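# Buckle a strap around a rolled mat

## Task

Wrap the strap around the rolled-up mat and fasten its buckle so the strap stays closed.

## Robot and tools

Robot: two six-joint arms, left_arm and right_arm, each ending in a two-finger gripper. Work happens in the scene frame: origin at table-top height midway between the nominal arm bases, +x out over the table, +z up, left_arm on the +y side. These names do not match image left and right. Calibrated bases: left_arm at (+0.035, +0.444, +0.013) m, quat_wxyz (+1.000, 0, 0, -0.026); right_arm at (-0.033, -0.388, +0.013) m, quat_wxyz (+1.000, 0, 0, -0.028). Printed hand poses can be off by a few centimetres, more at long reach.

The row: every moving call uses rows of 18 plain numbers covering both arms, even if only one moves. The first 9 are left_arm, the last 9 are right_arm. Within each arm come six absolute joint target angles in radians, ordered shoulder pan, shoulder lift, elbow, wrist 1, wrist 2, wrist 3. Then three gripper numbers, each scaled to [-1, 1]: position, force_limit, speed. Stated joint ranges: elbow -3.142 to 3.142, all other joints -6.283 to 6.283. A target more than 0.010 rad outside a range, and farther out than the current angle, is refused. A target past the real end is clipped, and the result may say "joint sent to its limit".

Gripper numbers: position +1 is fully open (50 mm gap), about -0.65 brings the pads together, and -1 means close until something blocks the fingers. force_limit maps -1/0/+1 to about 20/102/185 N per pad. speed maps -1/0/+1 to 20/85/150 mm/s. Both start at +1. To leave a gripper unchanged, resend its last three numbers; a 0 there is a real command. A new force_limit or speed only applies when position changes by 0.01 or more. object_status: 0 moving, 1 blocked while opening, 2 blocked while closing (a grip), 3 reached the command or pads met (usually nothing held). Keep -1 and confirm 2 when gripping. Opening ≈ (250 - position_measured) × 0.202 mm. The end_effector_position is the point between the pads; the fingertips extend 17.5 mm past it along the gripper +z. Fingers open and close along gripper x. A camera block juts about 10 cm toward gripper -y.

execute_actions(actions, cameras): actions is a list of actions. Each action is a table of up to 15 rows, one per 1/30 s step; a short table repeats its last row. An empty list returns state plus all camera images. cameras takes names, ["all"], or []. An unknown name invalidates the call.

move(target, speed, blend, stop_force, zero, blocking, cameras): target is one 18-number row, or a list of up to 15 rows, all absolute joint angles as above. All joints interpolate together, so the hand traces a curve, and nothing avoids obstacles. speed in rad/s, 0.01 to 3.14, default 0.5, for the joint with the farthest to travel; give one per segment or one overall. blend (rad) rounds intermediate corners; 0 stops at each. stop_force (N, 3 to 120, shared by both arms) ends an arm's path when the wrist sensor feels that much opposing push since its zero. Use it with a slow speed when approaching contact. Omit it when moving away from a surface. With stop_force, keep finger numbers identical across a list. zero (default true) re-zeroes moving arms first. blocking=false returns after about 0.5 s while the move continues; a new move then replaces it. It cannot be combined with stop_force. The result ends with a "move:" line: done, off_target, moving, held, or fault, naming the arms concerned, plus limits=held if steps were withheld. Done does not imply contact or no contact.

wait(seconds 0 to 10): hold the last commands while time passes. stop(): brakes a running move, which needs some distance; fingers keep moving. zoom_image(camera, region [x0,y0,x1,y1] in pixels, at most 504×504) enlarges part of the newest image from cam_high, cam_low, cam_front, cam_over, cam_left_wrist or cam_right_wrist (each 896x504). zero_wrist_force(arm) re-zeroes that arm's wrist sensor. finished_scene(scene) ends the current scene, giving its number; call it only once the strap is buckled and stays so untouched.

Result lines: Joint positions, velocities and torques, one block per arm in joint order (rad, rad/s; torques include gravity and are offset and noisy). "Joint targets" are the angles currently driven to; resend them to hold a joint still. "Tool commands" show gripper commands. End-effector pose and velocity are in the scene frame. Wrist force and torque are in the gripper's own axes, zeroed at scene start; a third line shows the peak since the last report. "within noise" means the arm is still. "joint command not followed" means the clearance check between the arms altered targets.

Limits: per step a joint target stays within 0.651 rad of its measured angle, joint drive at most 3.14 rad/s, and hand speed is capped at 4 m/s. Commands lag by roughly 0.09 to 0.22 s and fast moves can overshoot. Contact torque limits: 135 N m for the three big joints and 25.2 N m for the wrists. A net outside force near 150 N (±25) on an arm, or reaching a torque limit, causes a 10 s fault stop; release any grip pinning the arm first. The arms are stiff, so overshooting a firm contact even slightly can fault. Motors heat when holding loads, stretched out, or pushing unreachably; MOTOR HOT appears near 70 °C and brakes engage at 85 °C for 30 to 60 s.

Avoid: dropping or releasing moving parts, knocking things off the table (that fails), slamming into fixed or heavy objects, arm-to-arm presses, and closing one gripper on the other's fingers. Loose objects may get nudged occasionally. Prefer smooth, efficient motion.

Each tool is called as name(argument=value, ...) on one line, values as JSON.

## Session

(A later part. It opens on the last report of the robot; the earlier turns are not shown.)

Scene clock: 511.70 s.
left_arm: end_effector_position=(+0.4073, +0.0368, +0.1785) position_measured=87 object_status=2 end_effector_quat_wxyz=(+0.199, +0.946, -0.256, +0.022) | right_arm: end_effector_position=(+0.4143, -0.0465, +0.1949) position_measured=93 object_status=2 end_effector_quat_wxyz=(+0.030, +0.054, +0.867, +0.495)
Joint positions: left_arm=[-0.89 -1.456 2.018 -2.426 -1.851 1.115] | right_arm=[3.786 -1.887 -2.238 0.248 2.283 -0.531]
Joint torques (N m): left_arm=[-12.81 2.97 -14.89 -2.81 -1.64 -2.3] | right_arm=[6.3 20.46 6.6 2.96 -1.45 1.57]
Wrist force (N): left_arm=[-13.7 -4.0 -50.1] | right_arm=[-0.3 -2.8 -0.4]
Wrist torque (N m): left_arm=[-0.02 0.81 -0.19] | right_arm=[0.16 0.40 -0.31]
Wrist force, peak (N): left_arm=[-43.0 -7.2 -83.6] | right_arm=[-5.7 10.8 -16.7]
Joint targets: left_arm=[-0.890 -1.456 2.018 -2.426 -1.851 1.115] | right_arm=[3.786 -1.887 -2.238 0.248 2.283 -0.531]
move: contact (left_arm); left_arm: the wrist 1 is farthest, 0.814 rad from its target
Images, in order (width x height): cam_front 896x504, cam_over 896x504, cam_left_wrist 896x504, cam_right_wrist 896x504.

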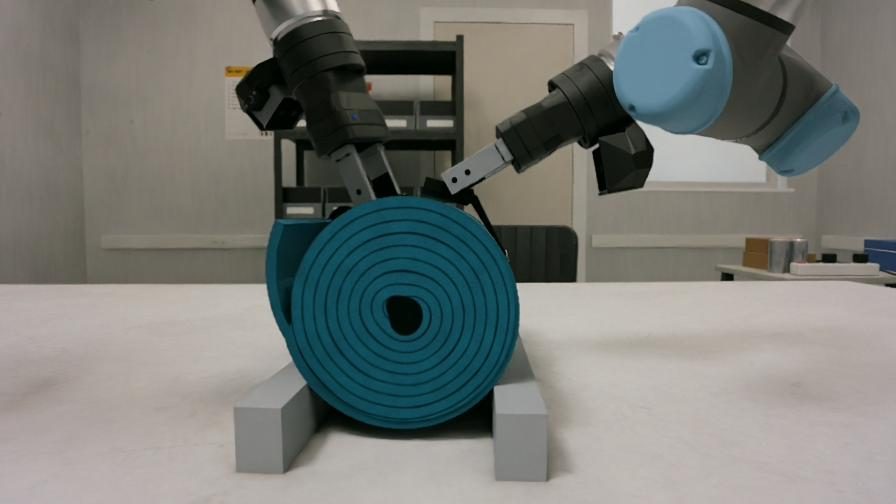

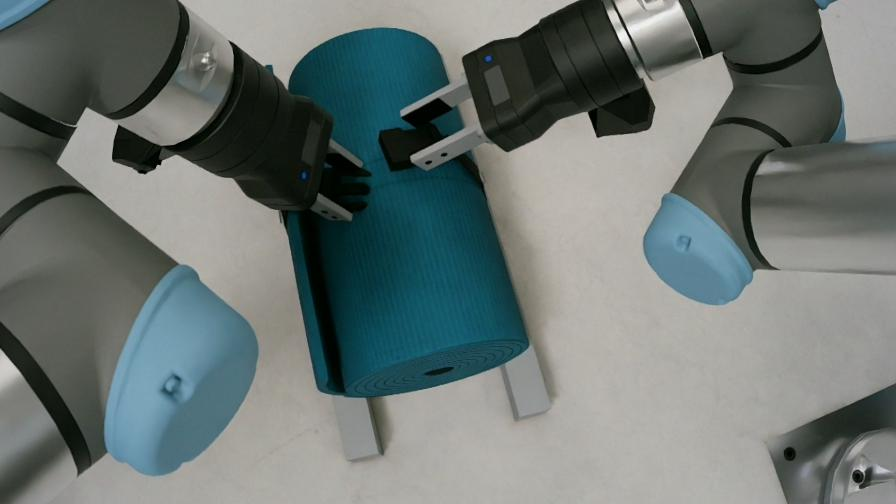

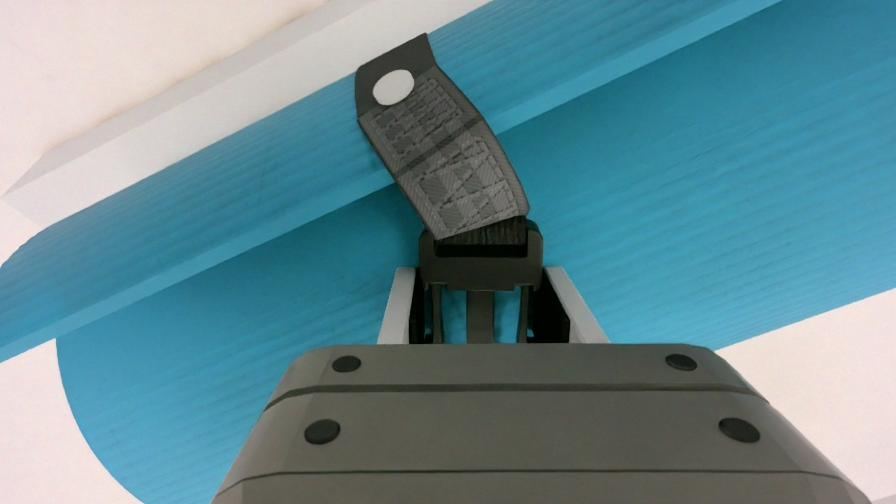

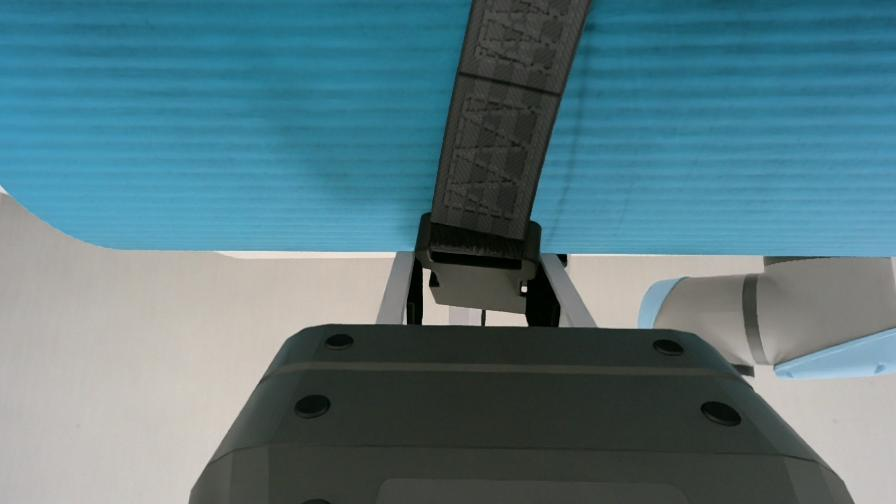

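move(target=[[-0.9645,-1.5006,1.8877,-2.1297,-1.6892,1.0283,-1,-0.75,-1,3.7856,-1.8871,-2.2384,0.2484,2.2828,-0.5309,-1,-0.6,-1],[-1.0776,-1.2589,1.5174,-1.6124,-1.4364,0.551,-1,-0.75,-1,3.7856,-1.8871,-2.2384,0.2484,2.2828,-0.5309,-1,-0.6,-1]], speed=0.25, cameras=["cam_front","cam_over","cam_left_wrist","cam_right_wrist"])

zoom_image(camera="cam_front", region=[300, 120, 560, 270])

zoom_image(camera="cam_over", region=[260, 70, 500, 230])

zoom_image(camera="cam_left_wrist", region=[330, 160, 650, 350])

Scene clock: 531.90 s.
left_arm: end_effector_position=(+0.4228, +0.0165, +0.2072) position_measured=87 object_status=2 end_effector_quat_wxyz=(-0.127, +0.990, -0.062, +0.007) | right_arm: end_effector_position=(+0.4143, -0.0465, +0.1949) position_measured=93 object_status=2 end_effector_quat_wxyz=(+0.030, +0.054, +0.867, +0.495)
Joint positions: left_arm=[-1.078 -1.259 1.517 -1.613 -1.436 0.551] | right_arm=[3.786 -1.887 -2.238 0.248 2.283 -0.531]
Joint torques (N m): left_arm=[8.92 -50.41 -24.35 -4.49 -0.35 1.52] | right_arm=[6.57 20.68 6.85 2.84 -1.4 1.22]
Wrist force (N): left_arm=[-1.7 -0.5 5.1] | right_arm=[-0.4 -2.3 -0.4]
Wrist torque (N m): left_arm=[-0.12 -0.06 -0.06] | right_arm=[0.20 0.41 -0.32]
Wrist force, peak (N): left_arm=[-13.5 -3.9 -50.2] | right_arm=[-0.3 -3.1 -0.4]
Joint targets: left_arm=[-1.078 -1.259 1.517 -1.612 -1.436 0.551] | right_arm=[3.786 -1.887 -2.238 0.248 2.283 -0.531]
move: done
Images, in order (width x height): cam_front 896x504, cam_over 896x504, cam_left_wrist 896x504, cam_right_wrist 896x504.

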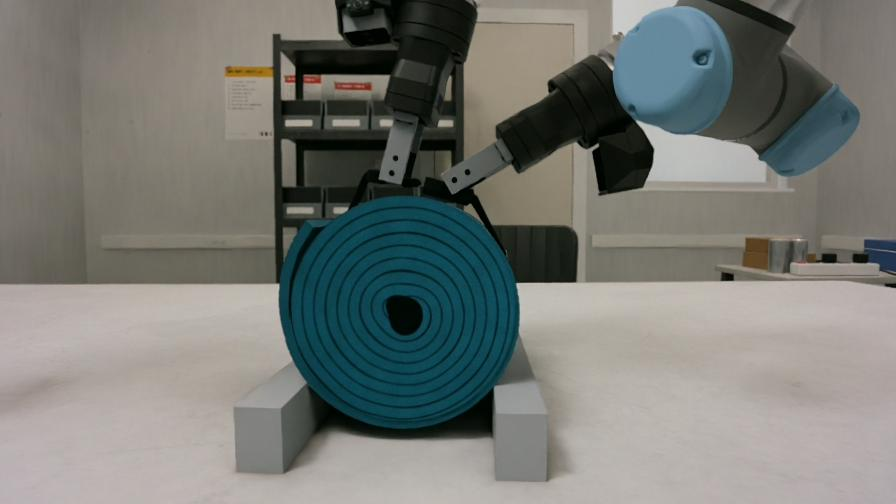

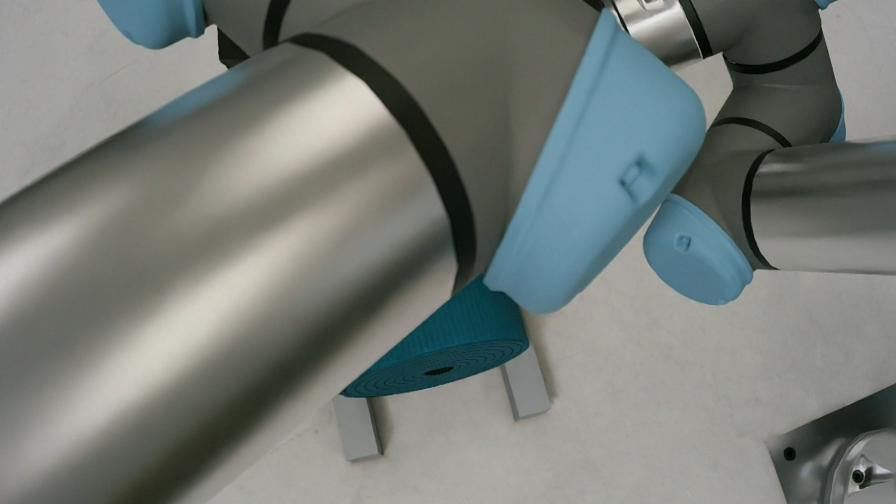

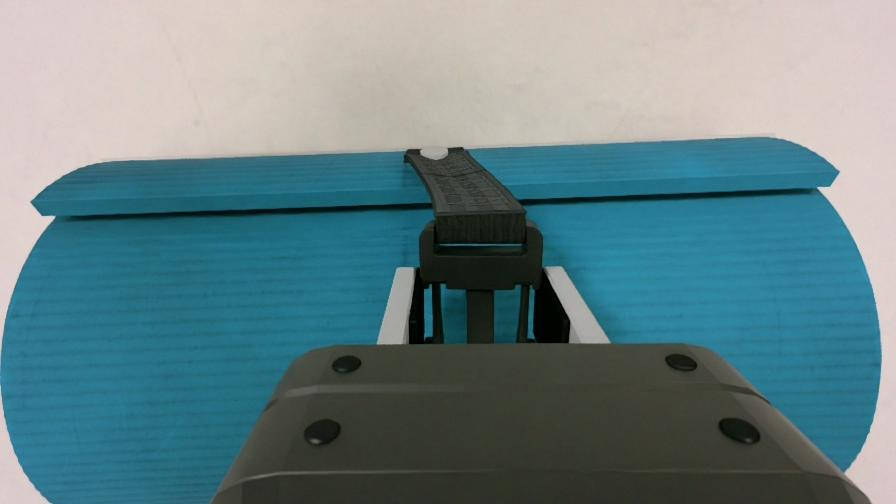

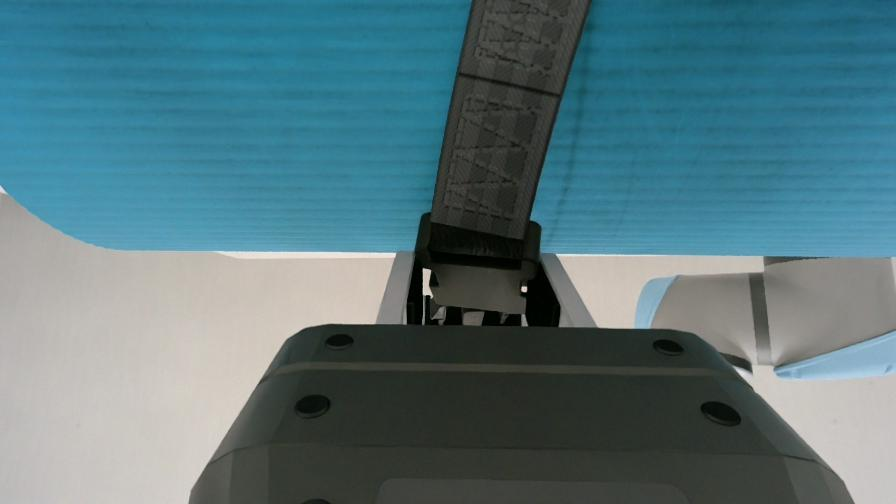

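Scaled by 1.938.

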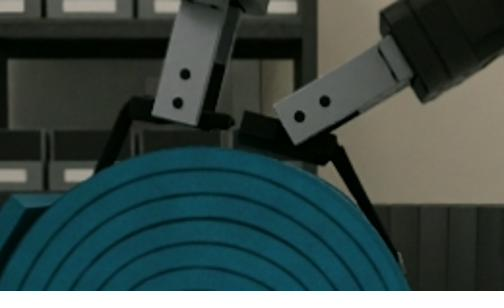

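Scaled by 2.100.

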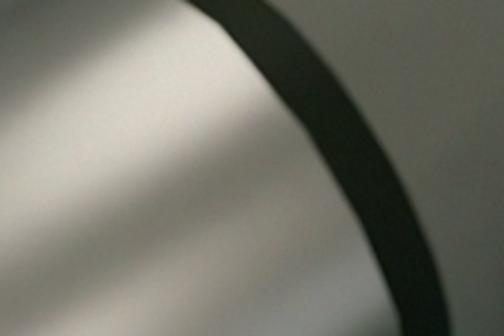

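Scaled by 1.575.

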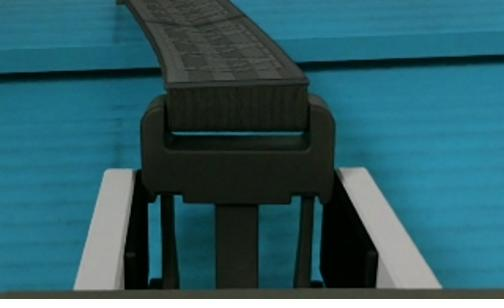

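zoom_image(camera="cam_right_wrist", region=[380, 230, 580, 340])

zoom_image(camera="cam_front", region=[340, 140, 500, 230])

execute_actions(actions=[], cameras=["cam_high","cam_low"])

zoom_image(camera="cam_high", region=[400, 150, 520, 230])

zoom_image(camera="cam_low", region=[480, 150, 620, 230])

Scaled by 2.520.

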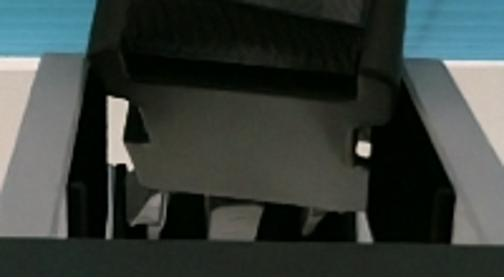

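Scaled by 3.150.

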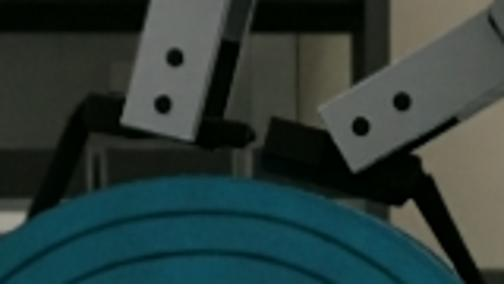

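Scene clock: 538.30 s.
left_arm: end_effector_position=(+0.4228, +0.0165, +0.2072) position_measured=87 object_status=2 end_effector_quat_wxyz=(-0.127, +0.990, -0.062, +0.007) | right_arm: end_effector_position=(+0.4143, -0.0465, +0.1949) position_measured=93 object_status=2 end_effector_quat_wxyz=(+0.030, +0.054, +0.867, +0.495)
Joint positions: left_arm=[-1.078 -1.259 1.517 -1.612 -1.436 0.551] | right_arm=[3.786 -1.887 -2.238 0.248 2.283 -0.531]
Joint velocities: within noise
Joint torques (N m): left_arm=[8.47 -51.36 -31.94 -1.09 2.42 -2.32] | right_arm=[6.91 20.96 6.61 2.92 -1.43 1]
Motor temperatures (°C): left_arm=[28 34 33 34 38 34] | right_arm=[40 36 26 30 46 40]
Wrist force (N): left_arm=[-1.9 -0.3 5.4] | right_arm=[-0.2 -2.7 -0.3]
Wrist torque (N m): left_arm=[-0.09 -0.04 -0.06] | right_arm=[0.17 0.39 -0.31]
Wrist force, peak (N): left_arm=[-1.9 -0.3 5.4] | right_arm=[-0.3 -2.8 -0.3]
Joint targets: left_arm=[-1.078 -1.259 1.517 -1.612 -1.436 0.551] | right_arm=[3.786 -1.887 -2.238 0.248 2.283 -0.531]
Tool commands: left_gripper/position=-1.0 left_gripper/force_limit=-0.75 left_gripper/speed=-1.0 right_gripper/position=-1.0 right_gripper/force_limit=-0.6 right_gripper/speed=-1.0
Images, in order (width x height): cam_high 896x504, cam_low 896x504.

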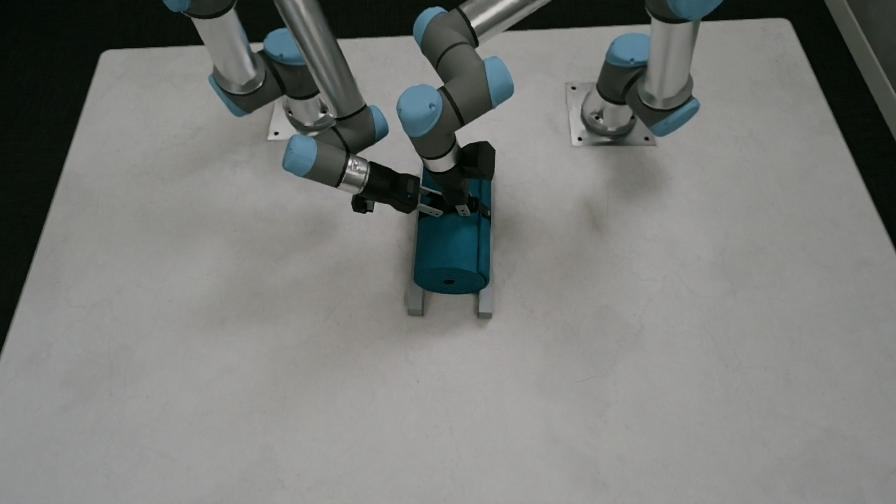

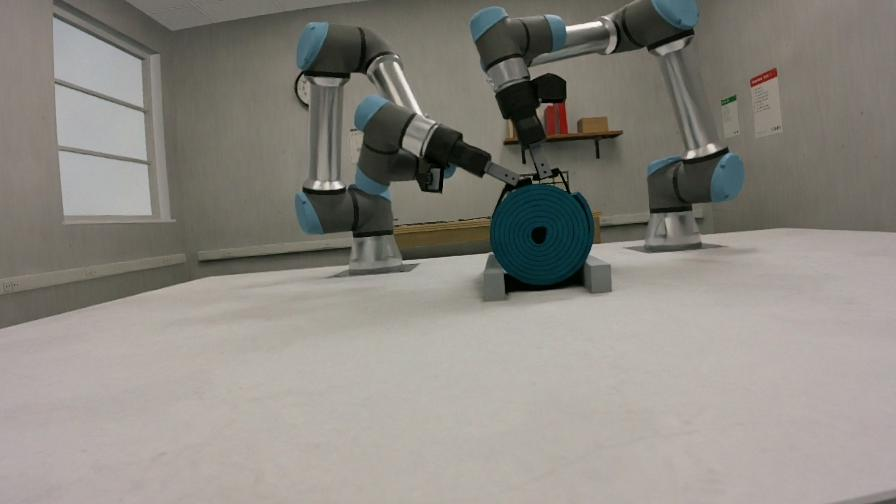

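Scaled by 4.200.

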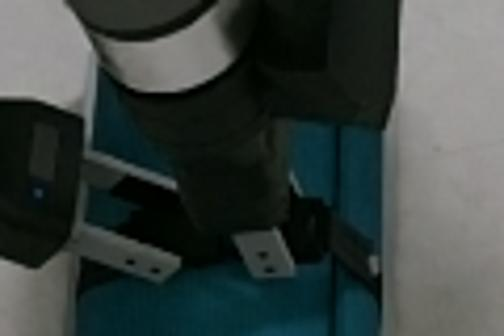

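Scaled by 3.600.

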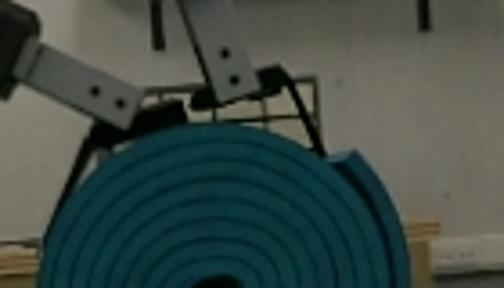

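move(target=[-1.0776,-1.2567,1.5234,-1.6206,-1.4364,0.551,-1,-0.75,-1,3.7856,-1.8871,-2.2384,0.2484,2.2828,-0.5309,-1,-0.6,-1], speed=0.05)

move(target=[-1.0933,-1.2216,1.4888,-1.619,-1.4398,0.5353,-1,-0.75,-1,3.7856,-1.8871,-2.2384,0.2484,2.2828,-0.5309,-1,-0.6,-1], speed=0.02, stop_force=12, cameras=["cam_front","cam_low","cam_left_wrist","cam_right_wrist"])

zoom_image(camera="cam_right_wrist", region=[380, 230, 580, 340])

zoom_image(camera="cam_front", region=[340, 140, 500, 230])

zoom_image(camera="cam_low", region=[480, 150, 620, 230])

Scene clock: 558.20 s.
left_arm: end_effector_position=(+0.4228, +0.0165, +0.2038) position_measured=87 object_status=2 end_effector_quat_wxyz=(-0.127, +0.990, -0.062, +0.007) | right_arm: end_effector_position=(+0.4143, -0.0465, +0.1949) position_measured=93 object_status=2 end_effector_quat_wxyz=(+0.030, +0.054, +0.867, +0.495)
Joint positions: left_arm=[-1.078 -1.257 1.524 -1.621 -1.436 0.551] | right_arm=[3.786 -1.887 -2.238 0.248 2.283 -0.531]
Joint torques (N m): left_arm=[8.45 -37.11 -25.42 -3.93 2.37 -2.46] | right_arm=[6.14 20.8 6.56 2.9 -1.45 0.82]
Wrist force (N): left_arm=[-1.5 -0.3 3.8] | right_arm=[-0.4 -2.5 -0.2]
Wrist torque (N m): left_arm=[-0.04 -0.05 -0.05] | right_arm=[0.17 0.40 -0.31]
Wrist force, peak (N): left_arm=[-1.7 -0.5 5.3] | right_arm=[-0.2 -3.0 -0.4]
Joint targets: left_arm=[-1.078 -1.257 1.523 -1.621 -1.436 0.551] | right_arm=[3.786 -1.887 -2.238 0.248 2.283 -0.531]
move: done

Scene clock: 560.10 s.
left_arm: end_effector_position=(+0.4220, +0.0079, +0.2015) position_measured=87 object_status=2 end_effector_quat_wxyz=(-0.127, +0.990, -0.062, +0.007) | right_arm: end_effector_position=(+0.4143, -0.0465, +0.1949) position_measured=133 object_status=2 end_effector_quat_wxyz=(+0.030, +0.054, +0.867, +0.495)
Joint positions: left_arm=[-1.085 -1.24 1.507 -1.62 -1.438 0.544] | right_arm=[3.786 -1.887 -2.238 0.248 2.283 -0.531]
Joint torques (N m): left_arm=[6.2 -50.98 -20.2 -7.23 1.68 2.31] | right_arm=[1.08 23.21 25.63 5.06 4.44 0.81]
Wrist force (N): left_arm=[-3.0 -8.3 3.8] | right_arm=[-2.3 -3.8 -6.7]
Wrist torque (N m): left_arm=[-0.10 -0.04 0.17] | right_arm=[0.25 0.40 -0.41]
Wrist force, peak (N): left_arm=[-3.5 -15.0 3.9] | right_arm=[-3.3 -7.2 -11.0]
Joint targets: left_arm=[-1.085 -1.240 1.507 -1.620 -1.438 0.544] | right_arm=[3.786 -1.887 -2.238 0.248 2.283 -0.531]
move: contact (left_arm); left_arm: the shoulder lift is farthest, 0.019 rad from its target
Images, in order (width x height): cam_low 896x504, cam_front 896x504, cam_left_wrist 896x504, cam_right_wrist 896x504.

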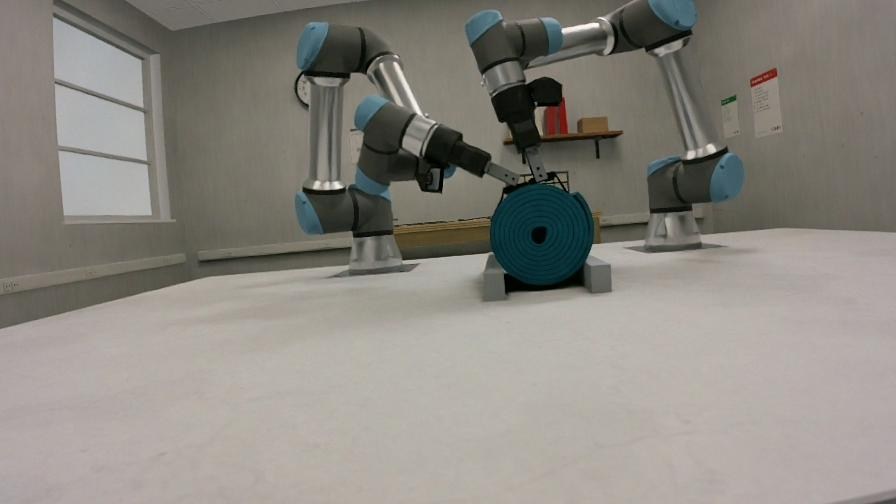

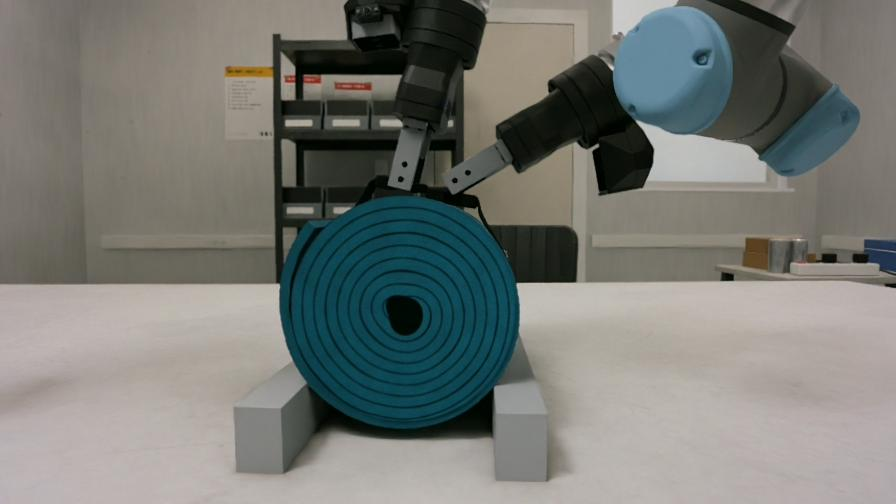

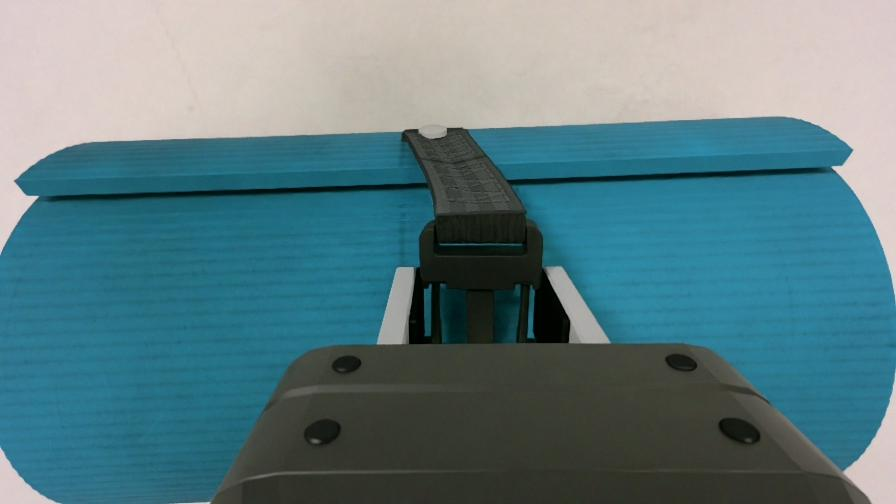

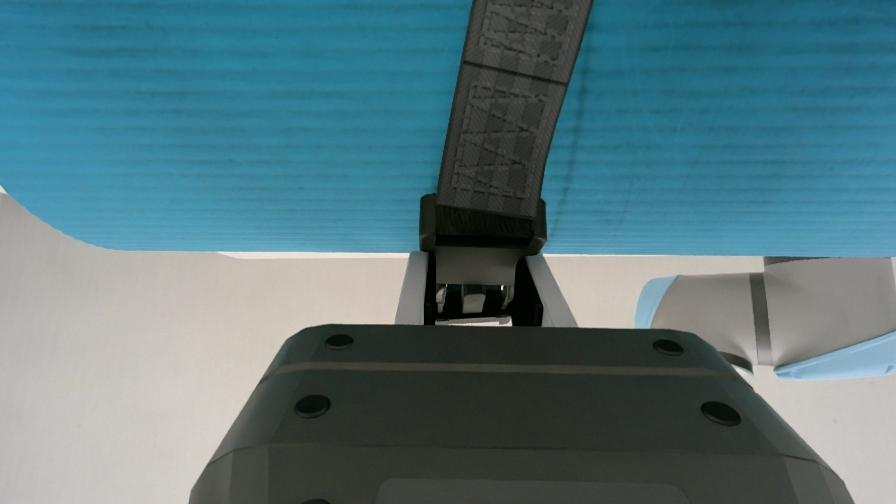

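Scaled by 2.520.

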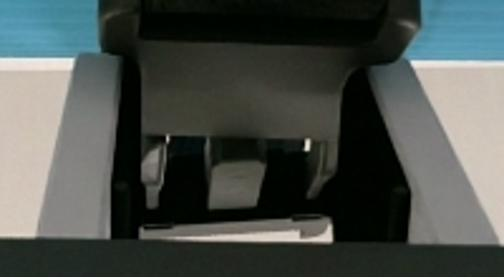

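Scaled by 3.150.

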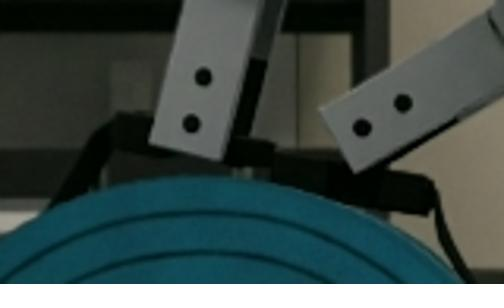

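Scaled by 3.600.

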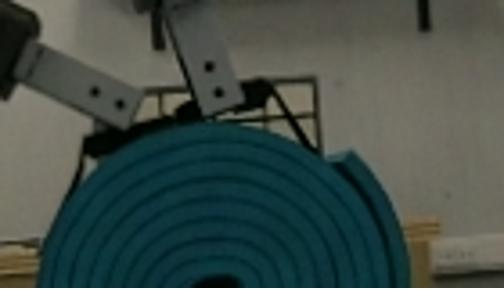

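move(target=[-1.0776,-1.2589,1.5174,-1.6124,-1.4364,0.551,-1,-0.75,-1,3.7856,-1.8871,-2.2384,0.2484,2.2828,-0.5309,-1,-0.6,-1], speed=0.05, cameras=["cam_front","cam_low","cam_left_wrist","cam_right_wrist"])

zoom_image(camera="cam_right_wrist", region=[380, 180, 580, 330])

zoom_image(camera="cam_front", region=[340, 140, 500, 230])

zoom_image(camera="cam_low", region=[480, 150, 620, 230])

Scene clock: 572.63 s.
left_arm: end_effector_position=(+0.4228, +0.0167, +0.2073) position_measured=87 object_status=2 end_effector_quat_wxyz=(-0.127, +0.990, -0.062, +0.007) | right_arm: end_effector_position=(+0.4143, -0.0465, +0.1949) position_measured=133 object_status=2 end_effector_quat_wxyz=(+0.030, +0.054, +0.867, +0.495)
Joint positions: left_arm=[-1.077 -1.259 1.518 -1.612 -1.436 0.551] | right_arm=[3.786 -1.887 -2.238 0.248 2.283 -0.531]
Joint torques (N m): left_arm=[-2.21 -35.58 -29.72 -2.41 2.25 0.79] | right_arm=[-2.36 28.28 18.03 4.28 -0.19 0.63]
Wrist force (N): left_arm=[-2.0 -0.1 4.9] | right_arm=[-1.0 1.1 -0.3]
Wrist torque (N m): left_arm=[-0.06 -0.02 -0.06] | right_arm=[0.25 0.37 -0.35]
Wrist force, peak (N): left_arm=[-3.0 -8.4 4.1] | right_arm=[-2.5 -3.6 -7.1]
Joint targets: left_arm=[-1.078 -1.259 1.517 -1.612 -1.436 0.551] | right_arm=[3.786 -1.887 -2.238 0.248 2.283 -0.531]
move: done
Images, in order (width x height): cam_low 896x504, cam_front 896x504, cam_left_wrist 896x504, cam_right_wrist 896x504.

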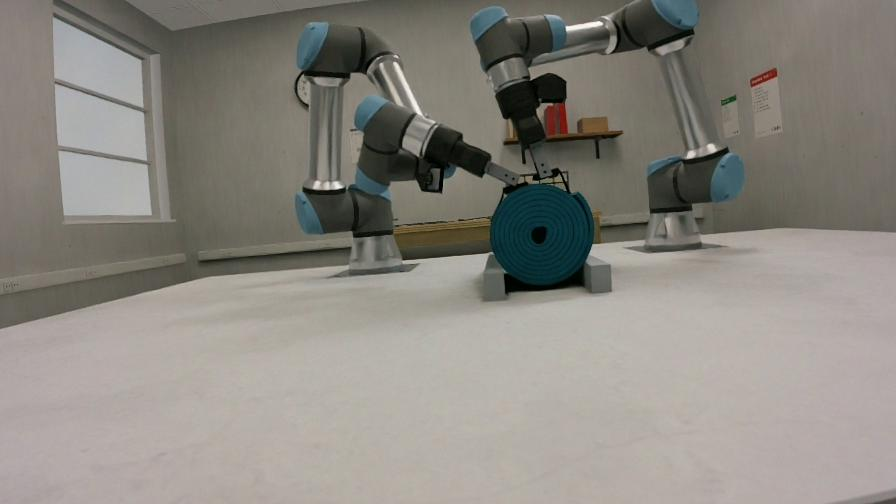

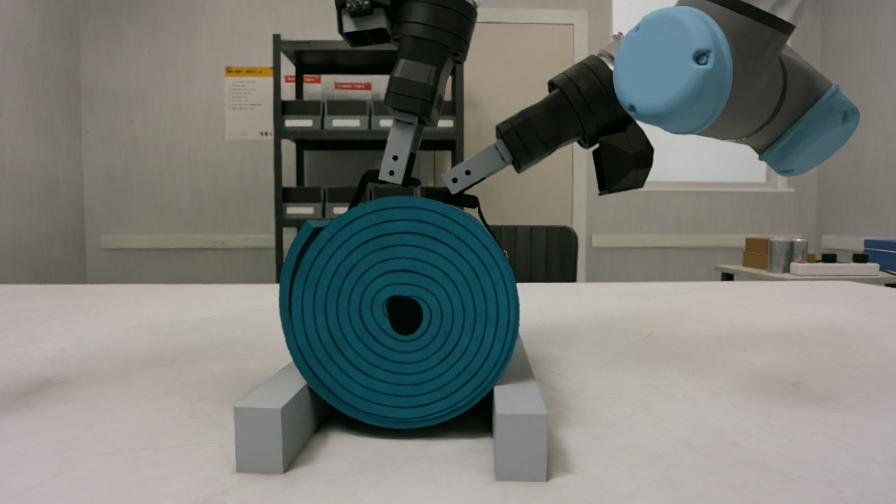

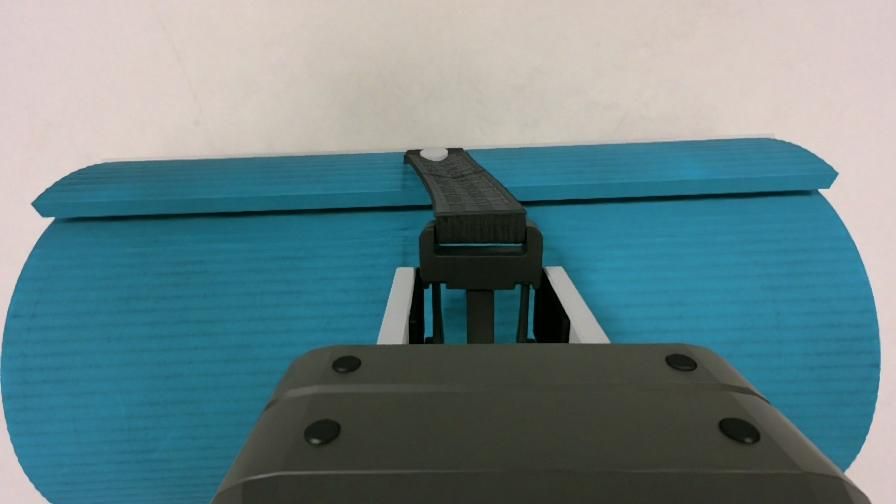

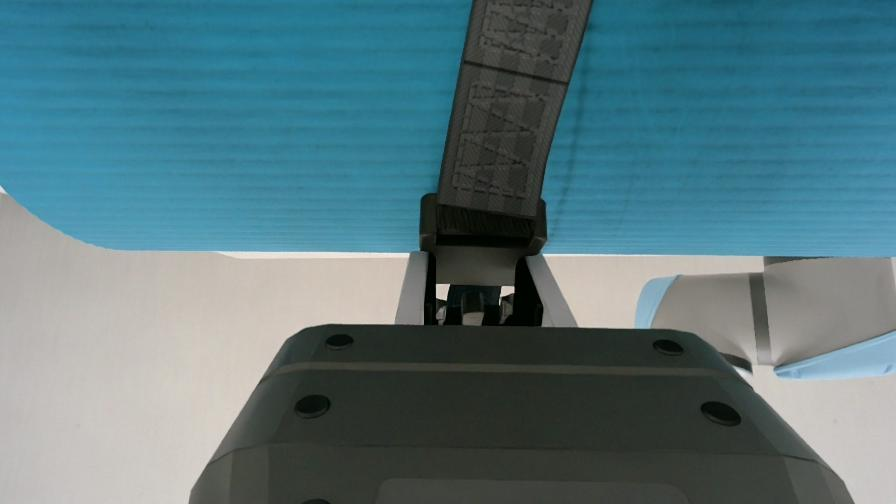

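Scaled by 2.520.

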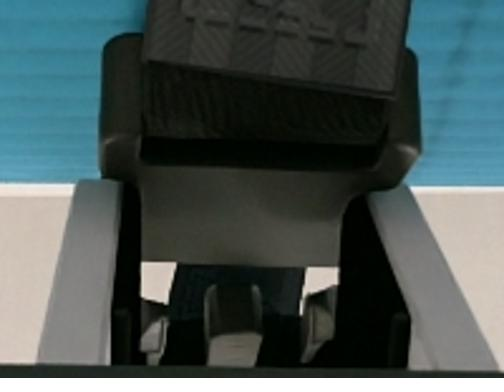

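Scaled by 3.150.

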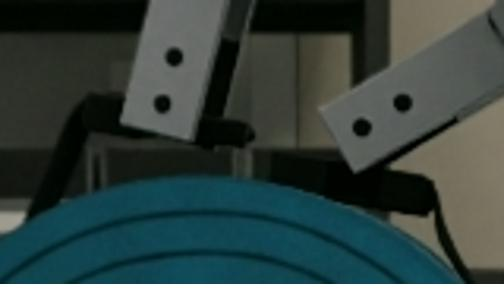

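Scaled by 3.600.

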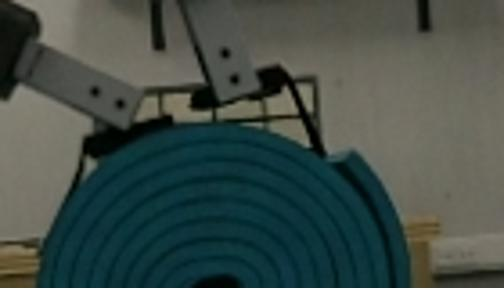

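move(target=[-1.0776,-1.2589,1.5174,-1.6124,-1.4364,0.551,-1,-0.75,-1,3.7816,-1.8655,-2.2353,0.2212,2.2858,-0.5344,-1,-0.6,-1], speed=0.05, cameras=["cam_front","cam_low","cam_right_wrist"])

zoom_image(camera="cam_right_wrist", region=[380, 180, 580, 330])

zoom_image(camera="cam_front", region=[340, 140, 500, 230])

zoom_image(camera="cam_low", region=[480, 150, 620, 230])

Scene clock: 585.10 s.
left_arm: end_effector_position=(+0.4228, +0.0165, +0.2072) position_measured=87 object_status=2 end_effector_quat_wxyz=(-0.127, +0.990, -0.062, +0.007) | right_arm: end_effector_position=(+0.4143, -0.0485, +0.2030) position_measured=133 object_status=2 end_effector_quat_wxyz=(+0.030, +0.055, +0.867, +0.495)
Joint positions: left_arm=[-1.078 -1.259 1.517 -1.612 -1.436 0.551] | right_arm=[3.782 -1.865 -2.235 0.221 2.286 -0.534]
Joint torques (N m): left_arm=[-7.43 -34.95 -33.53 -5.31 -0.71 -2.36] | right_arm=[-1.97 19.8 22.07 5.32 3.19 -0.64]
Wrist force (N): left_arm=[-2.0 -0.2 4.9] | right_arm=[-0.8 -1.2 -0.2]
Wrist torque (N m): left_arm=[-0.07 -0.01 -0.06] | right_arm=[0.22 0.41 -0.32]
Wrist force, peak (N): left_arm=[-2.3 -0.1 5.1] | right_arm=[-1.3 1.4 -0.5]
Joint targets: left_arm=[-1.078 -1.259 1.517 -1.612 -1.436 0.551] | right_arm=[3.782 -1.865 -2.235 0.221 2.286 -0.534]
move: done
Images, in order (width x height): cam_low 896x504, cam_front 896x504, cam_right_wrist 896x504.

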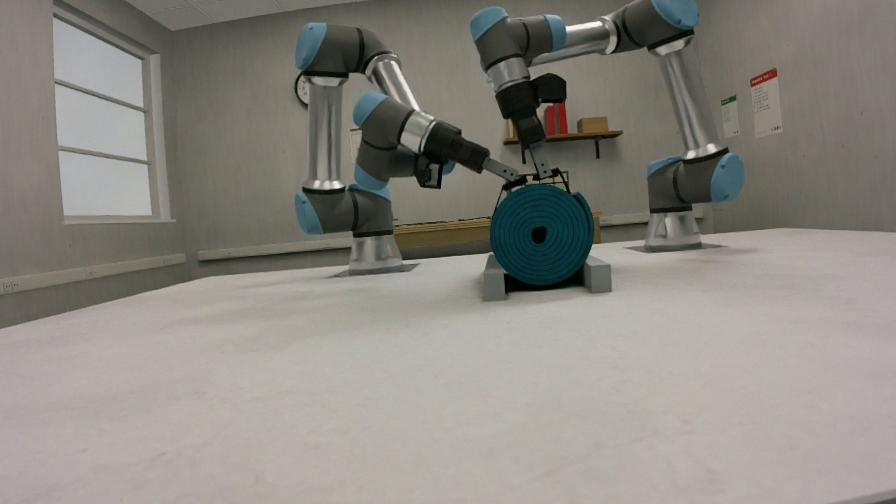

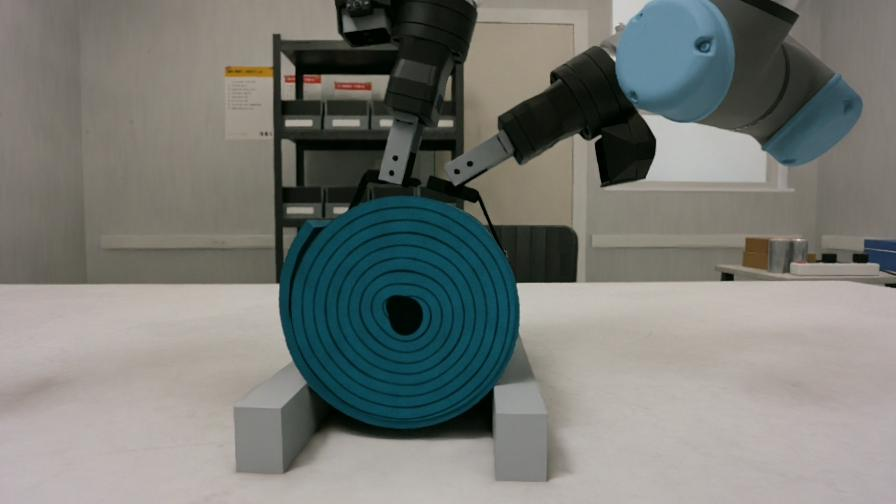

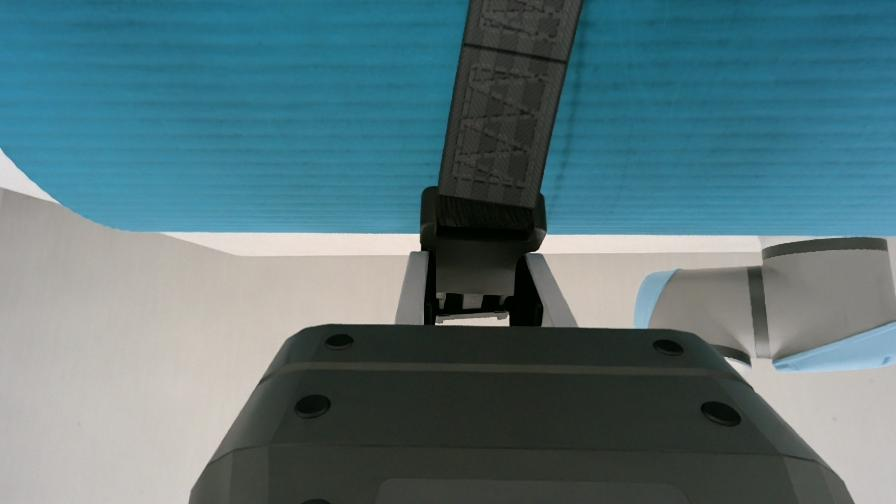

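Scaled by 2.520.

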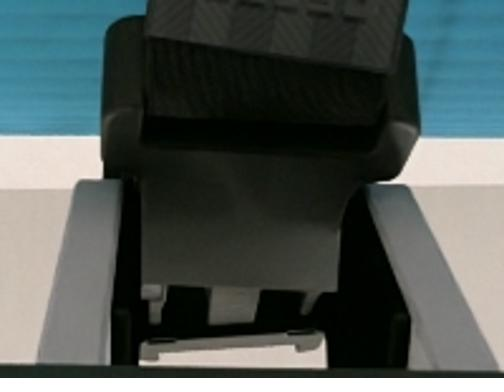

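Scaled by 3.150.

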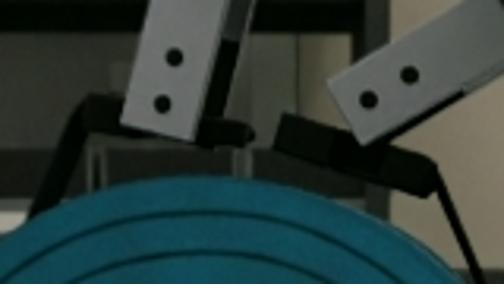

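Scaled by 3.600.

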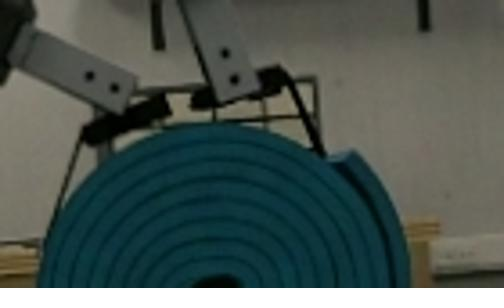

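move(target=[-1.0933,-1.2241,1.4813,-1.609,-1.4398,0.5353,-1,-0.75,-1,3.7816,-1.8655,-2.2353,0.2212,2.2858,-0.5344,-1,-0.6,-1], speed=0.02, stop_force=14, cameras=["cam_front","cam_low","cam_right_wrist"])

zoom_image(camera="cam_right_wrist", region=[380, 180, 580, 330])

zoom_image(camera="cam_front", region=[340, 140, 500, 230])

zoom_image(camera="cam_low", region=[480, 150, 620, 230])

Scene clock: 596.93 s.
left_arm: end_effector_position=(+0.4218, +0.0063, +0.2048) position_measured=87 object_status=2 end_effector_quat_wxyz=(-0.127, +0.990, -0.062, +0.007) | right_arm: end_effector_position=(+0.4143, -0.0485, +0.2029) position_measured=133 object_status=2 end_effector_quat_wxyz=(+0.030, +0.055, +0.867, +0.495)
Joint positions: left_arm=[-1.086 -1.24 1.498 -1.61 -1.438 0.542] | right_arm=[3.782 -1.866 -2.235 0.221 2.286 -0.534]
Joint torques (N m): left_arm=[4.96 -53.32 -22.38 -8.22 1.31 2.27] | right_arm=[4.93 21.38 16.5 5.08 2.63 0.83]
Wrist force (N): left_arm=[-2.7 -10.7 8.0] | right_arm=[-1.3 -7.8 -8.3]
Wrist torque (N m): left_arm=[-0.06 -0.01 0.18] | right_arm=[0.19 0.49 -0.37]
Wrist force, peak (N): left_arm=[-2.5 -14.7 9.2] | right_arm=[-1.1 -10.1 -11.6]
Joint targets: left_arm=[-1.086 -1.240 1.498 -1.610 -1.438 0.542] | right_arm=[3.782 -1.865 -2.235 0.221 2.286 -0.534]
move: contact (left_arm); left_arm: the shoulder lift is farthest, 0.016 rad from its target
Images, in order (width x height): cam_low 896x504, cam_front 896x504, cam_right_wrist 896x504.

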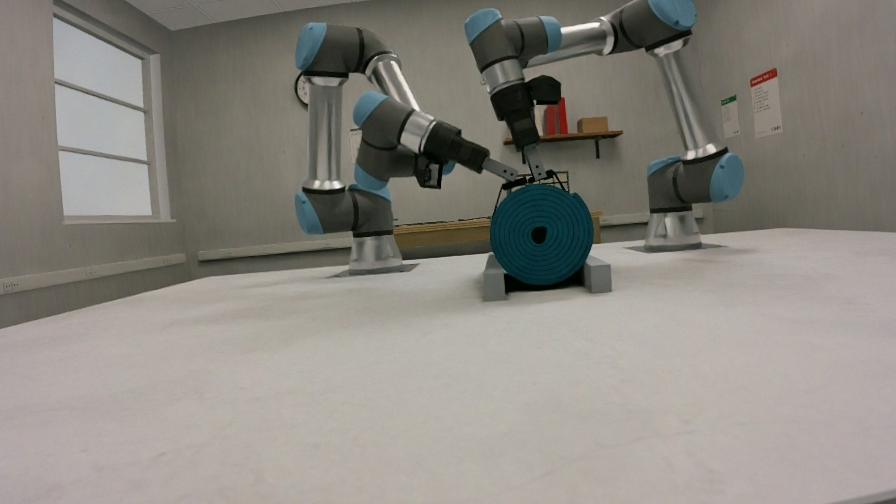

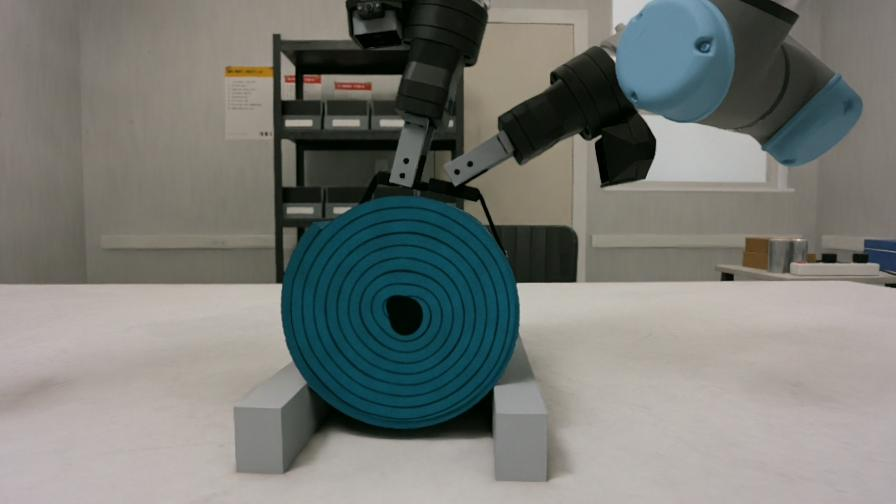

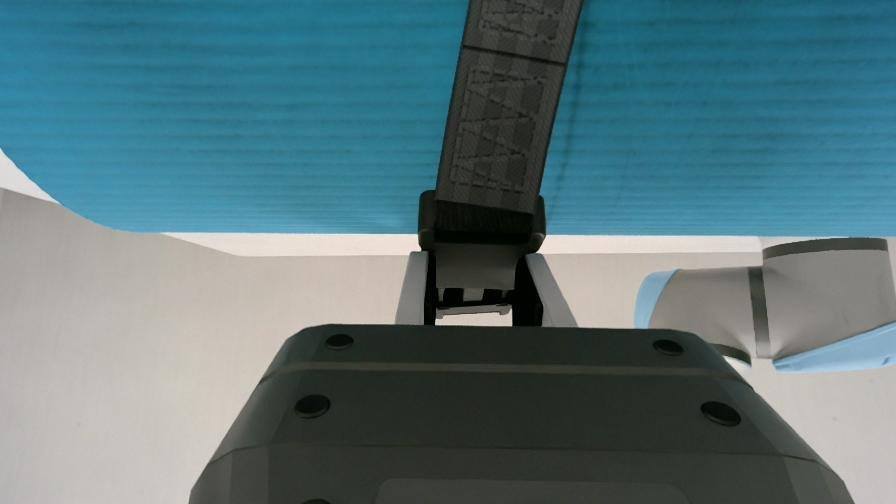

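Scaled by 2.520.

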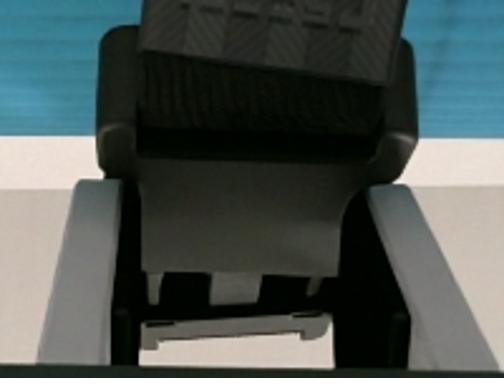

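Scaled by 3.150.

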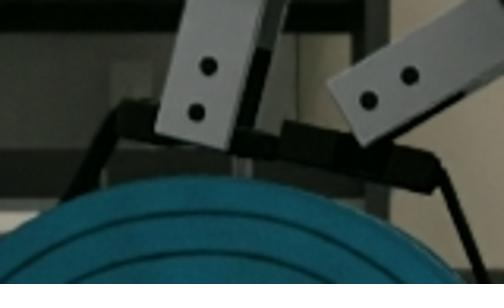

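Scaled by 3.600.

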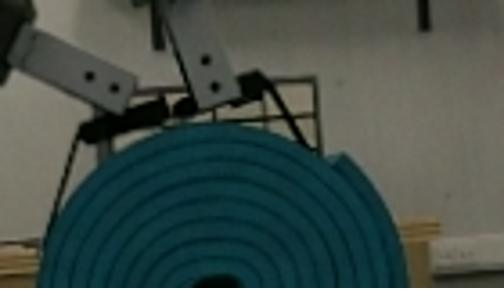

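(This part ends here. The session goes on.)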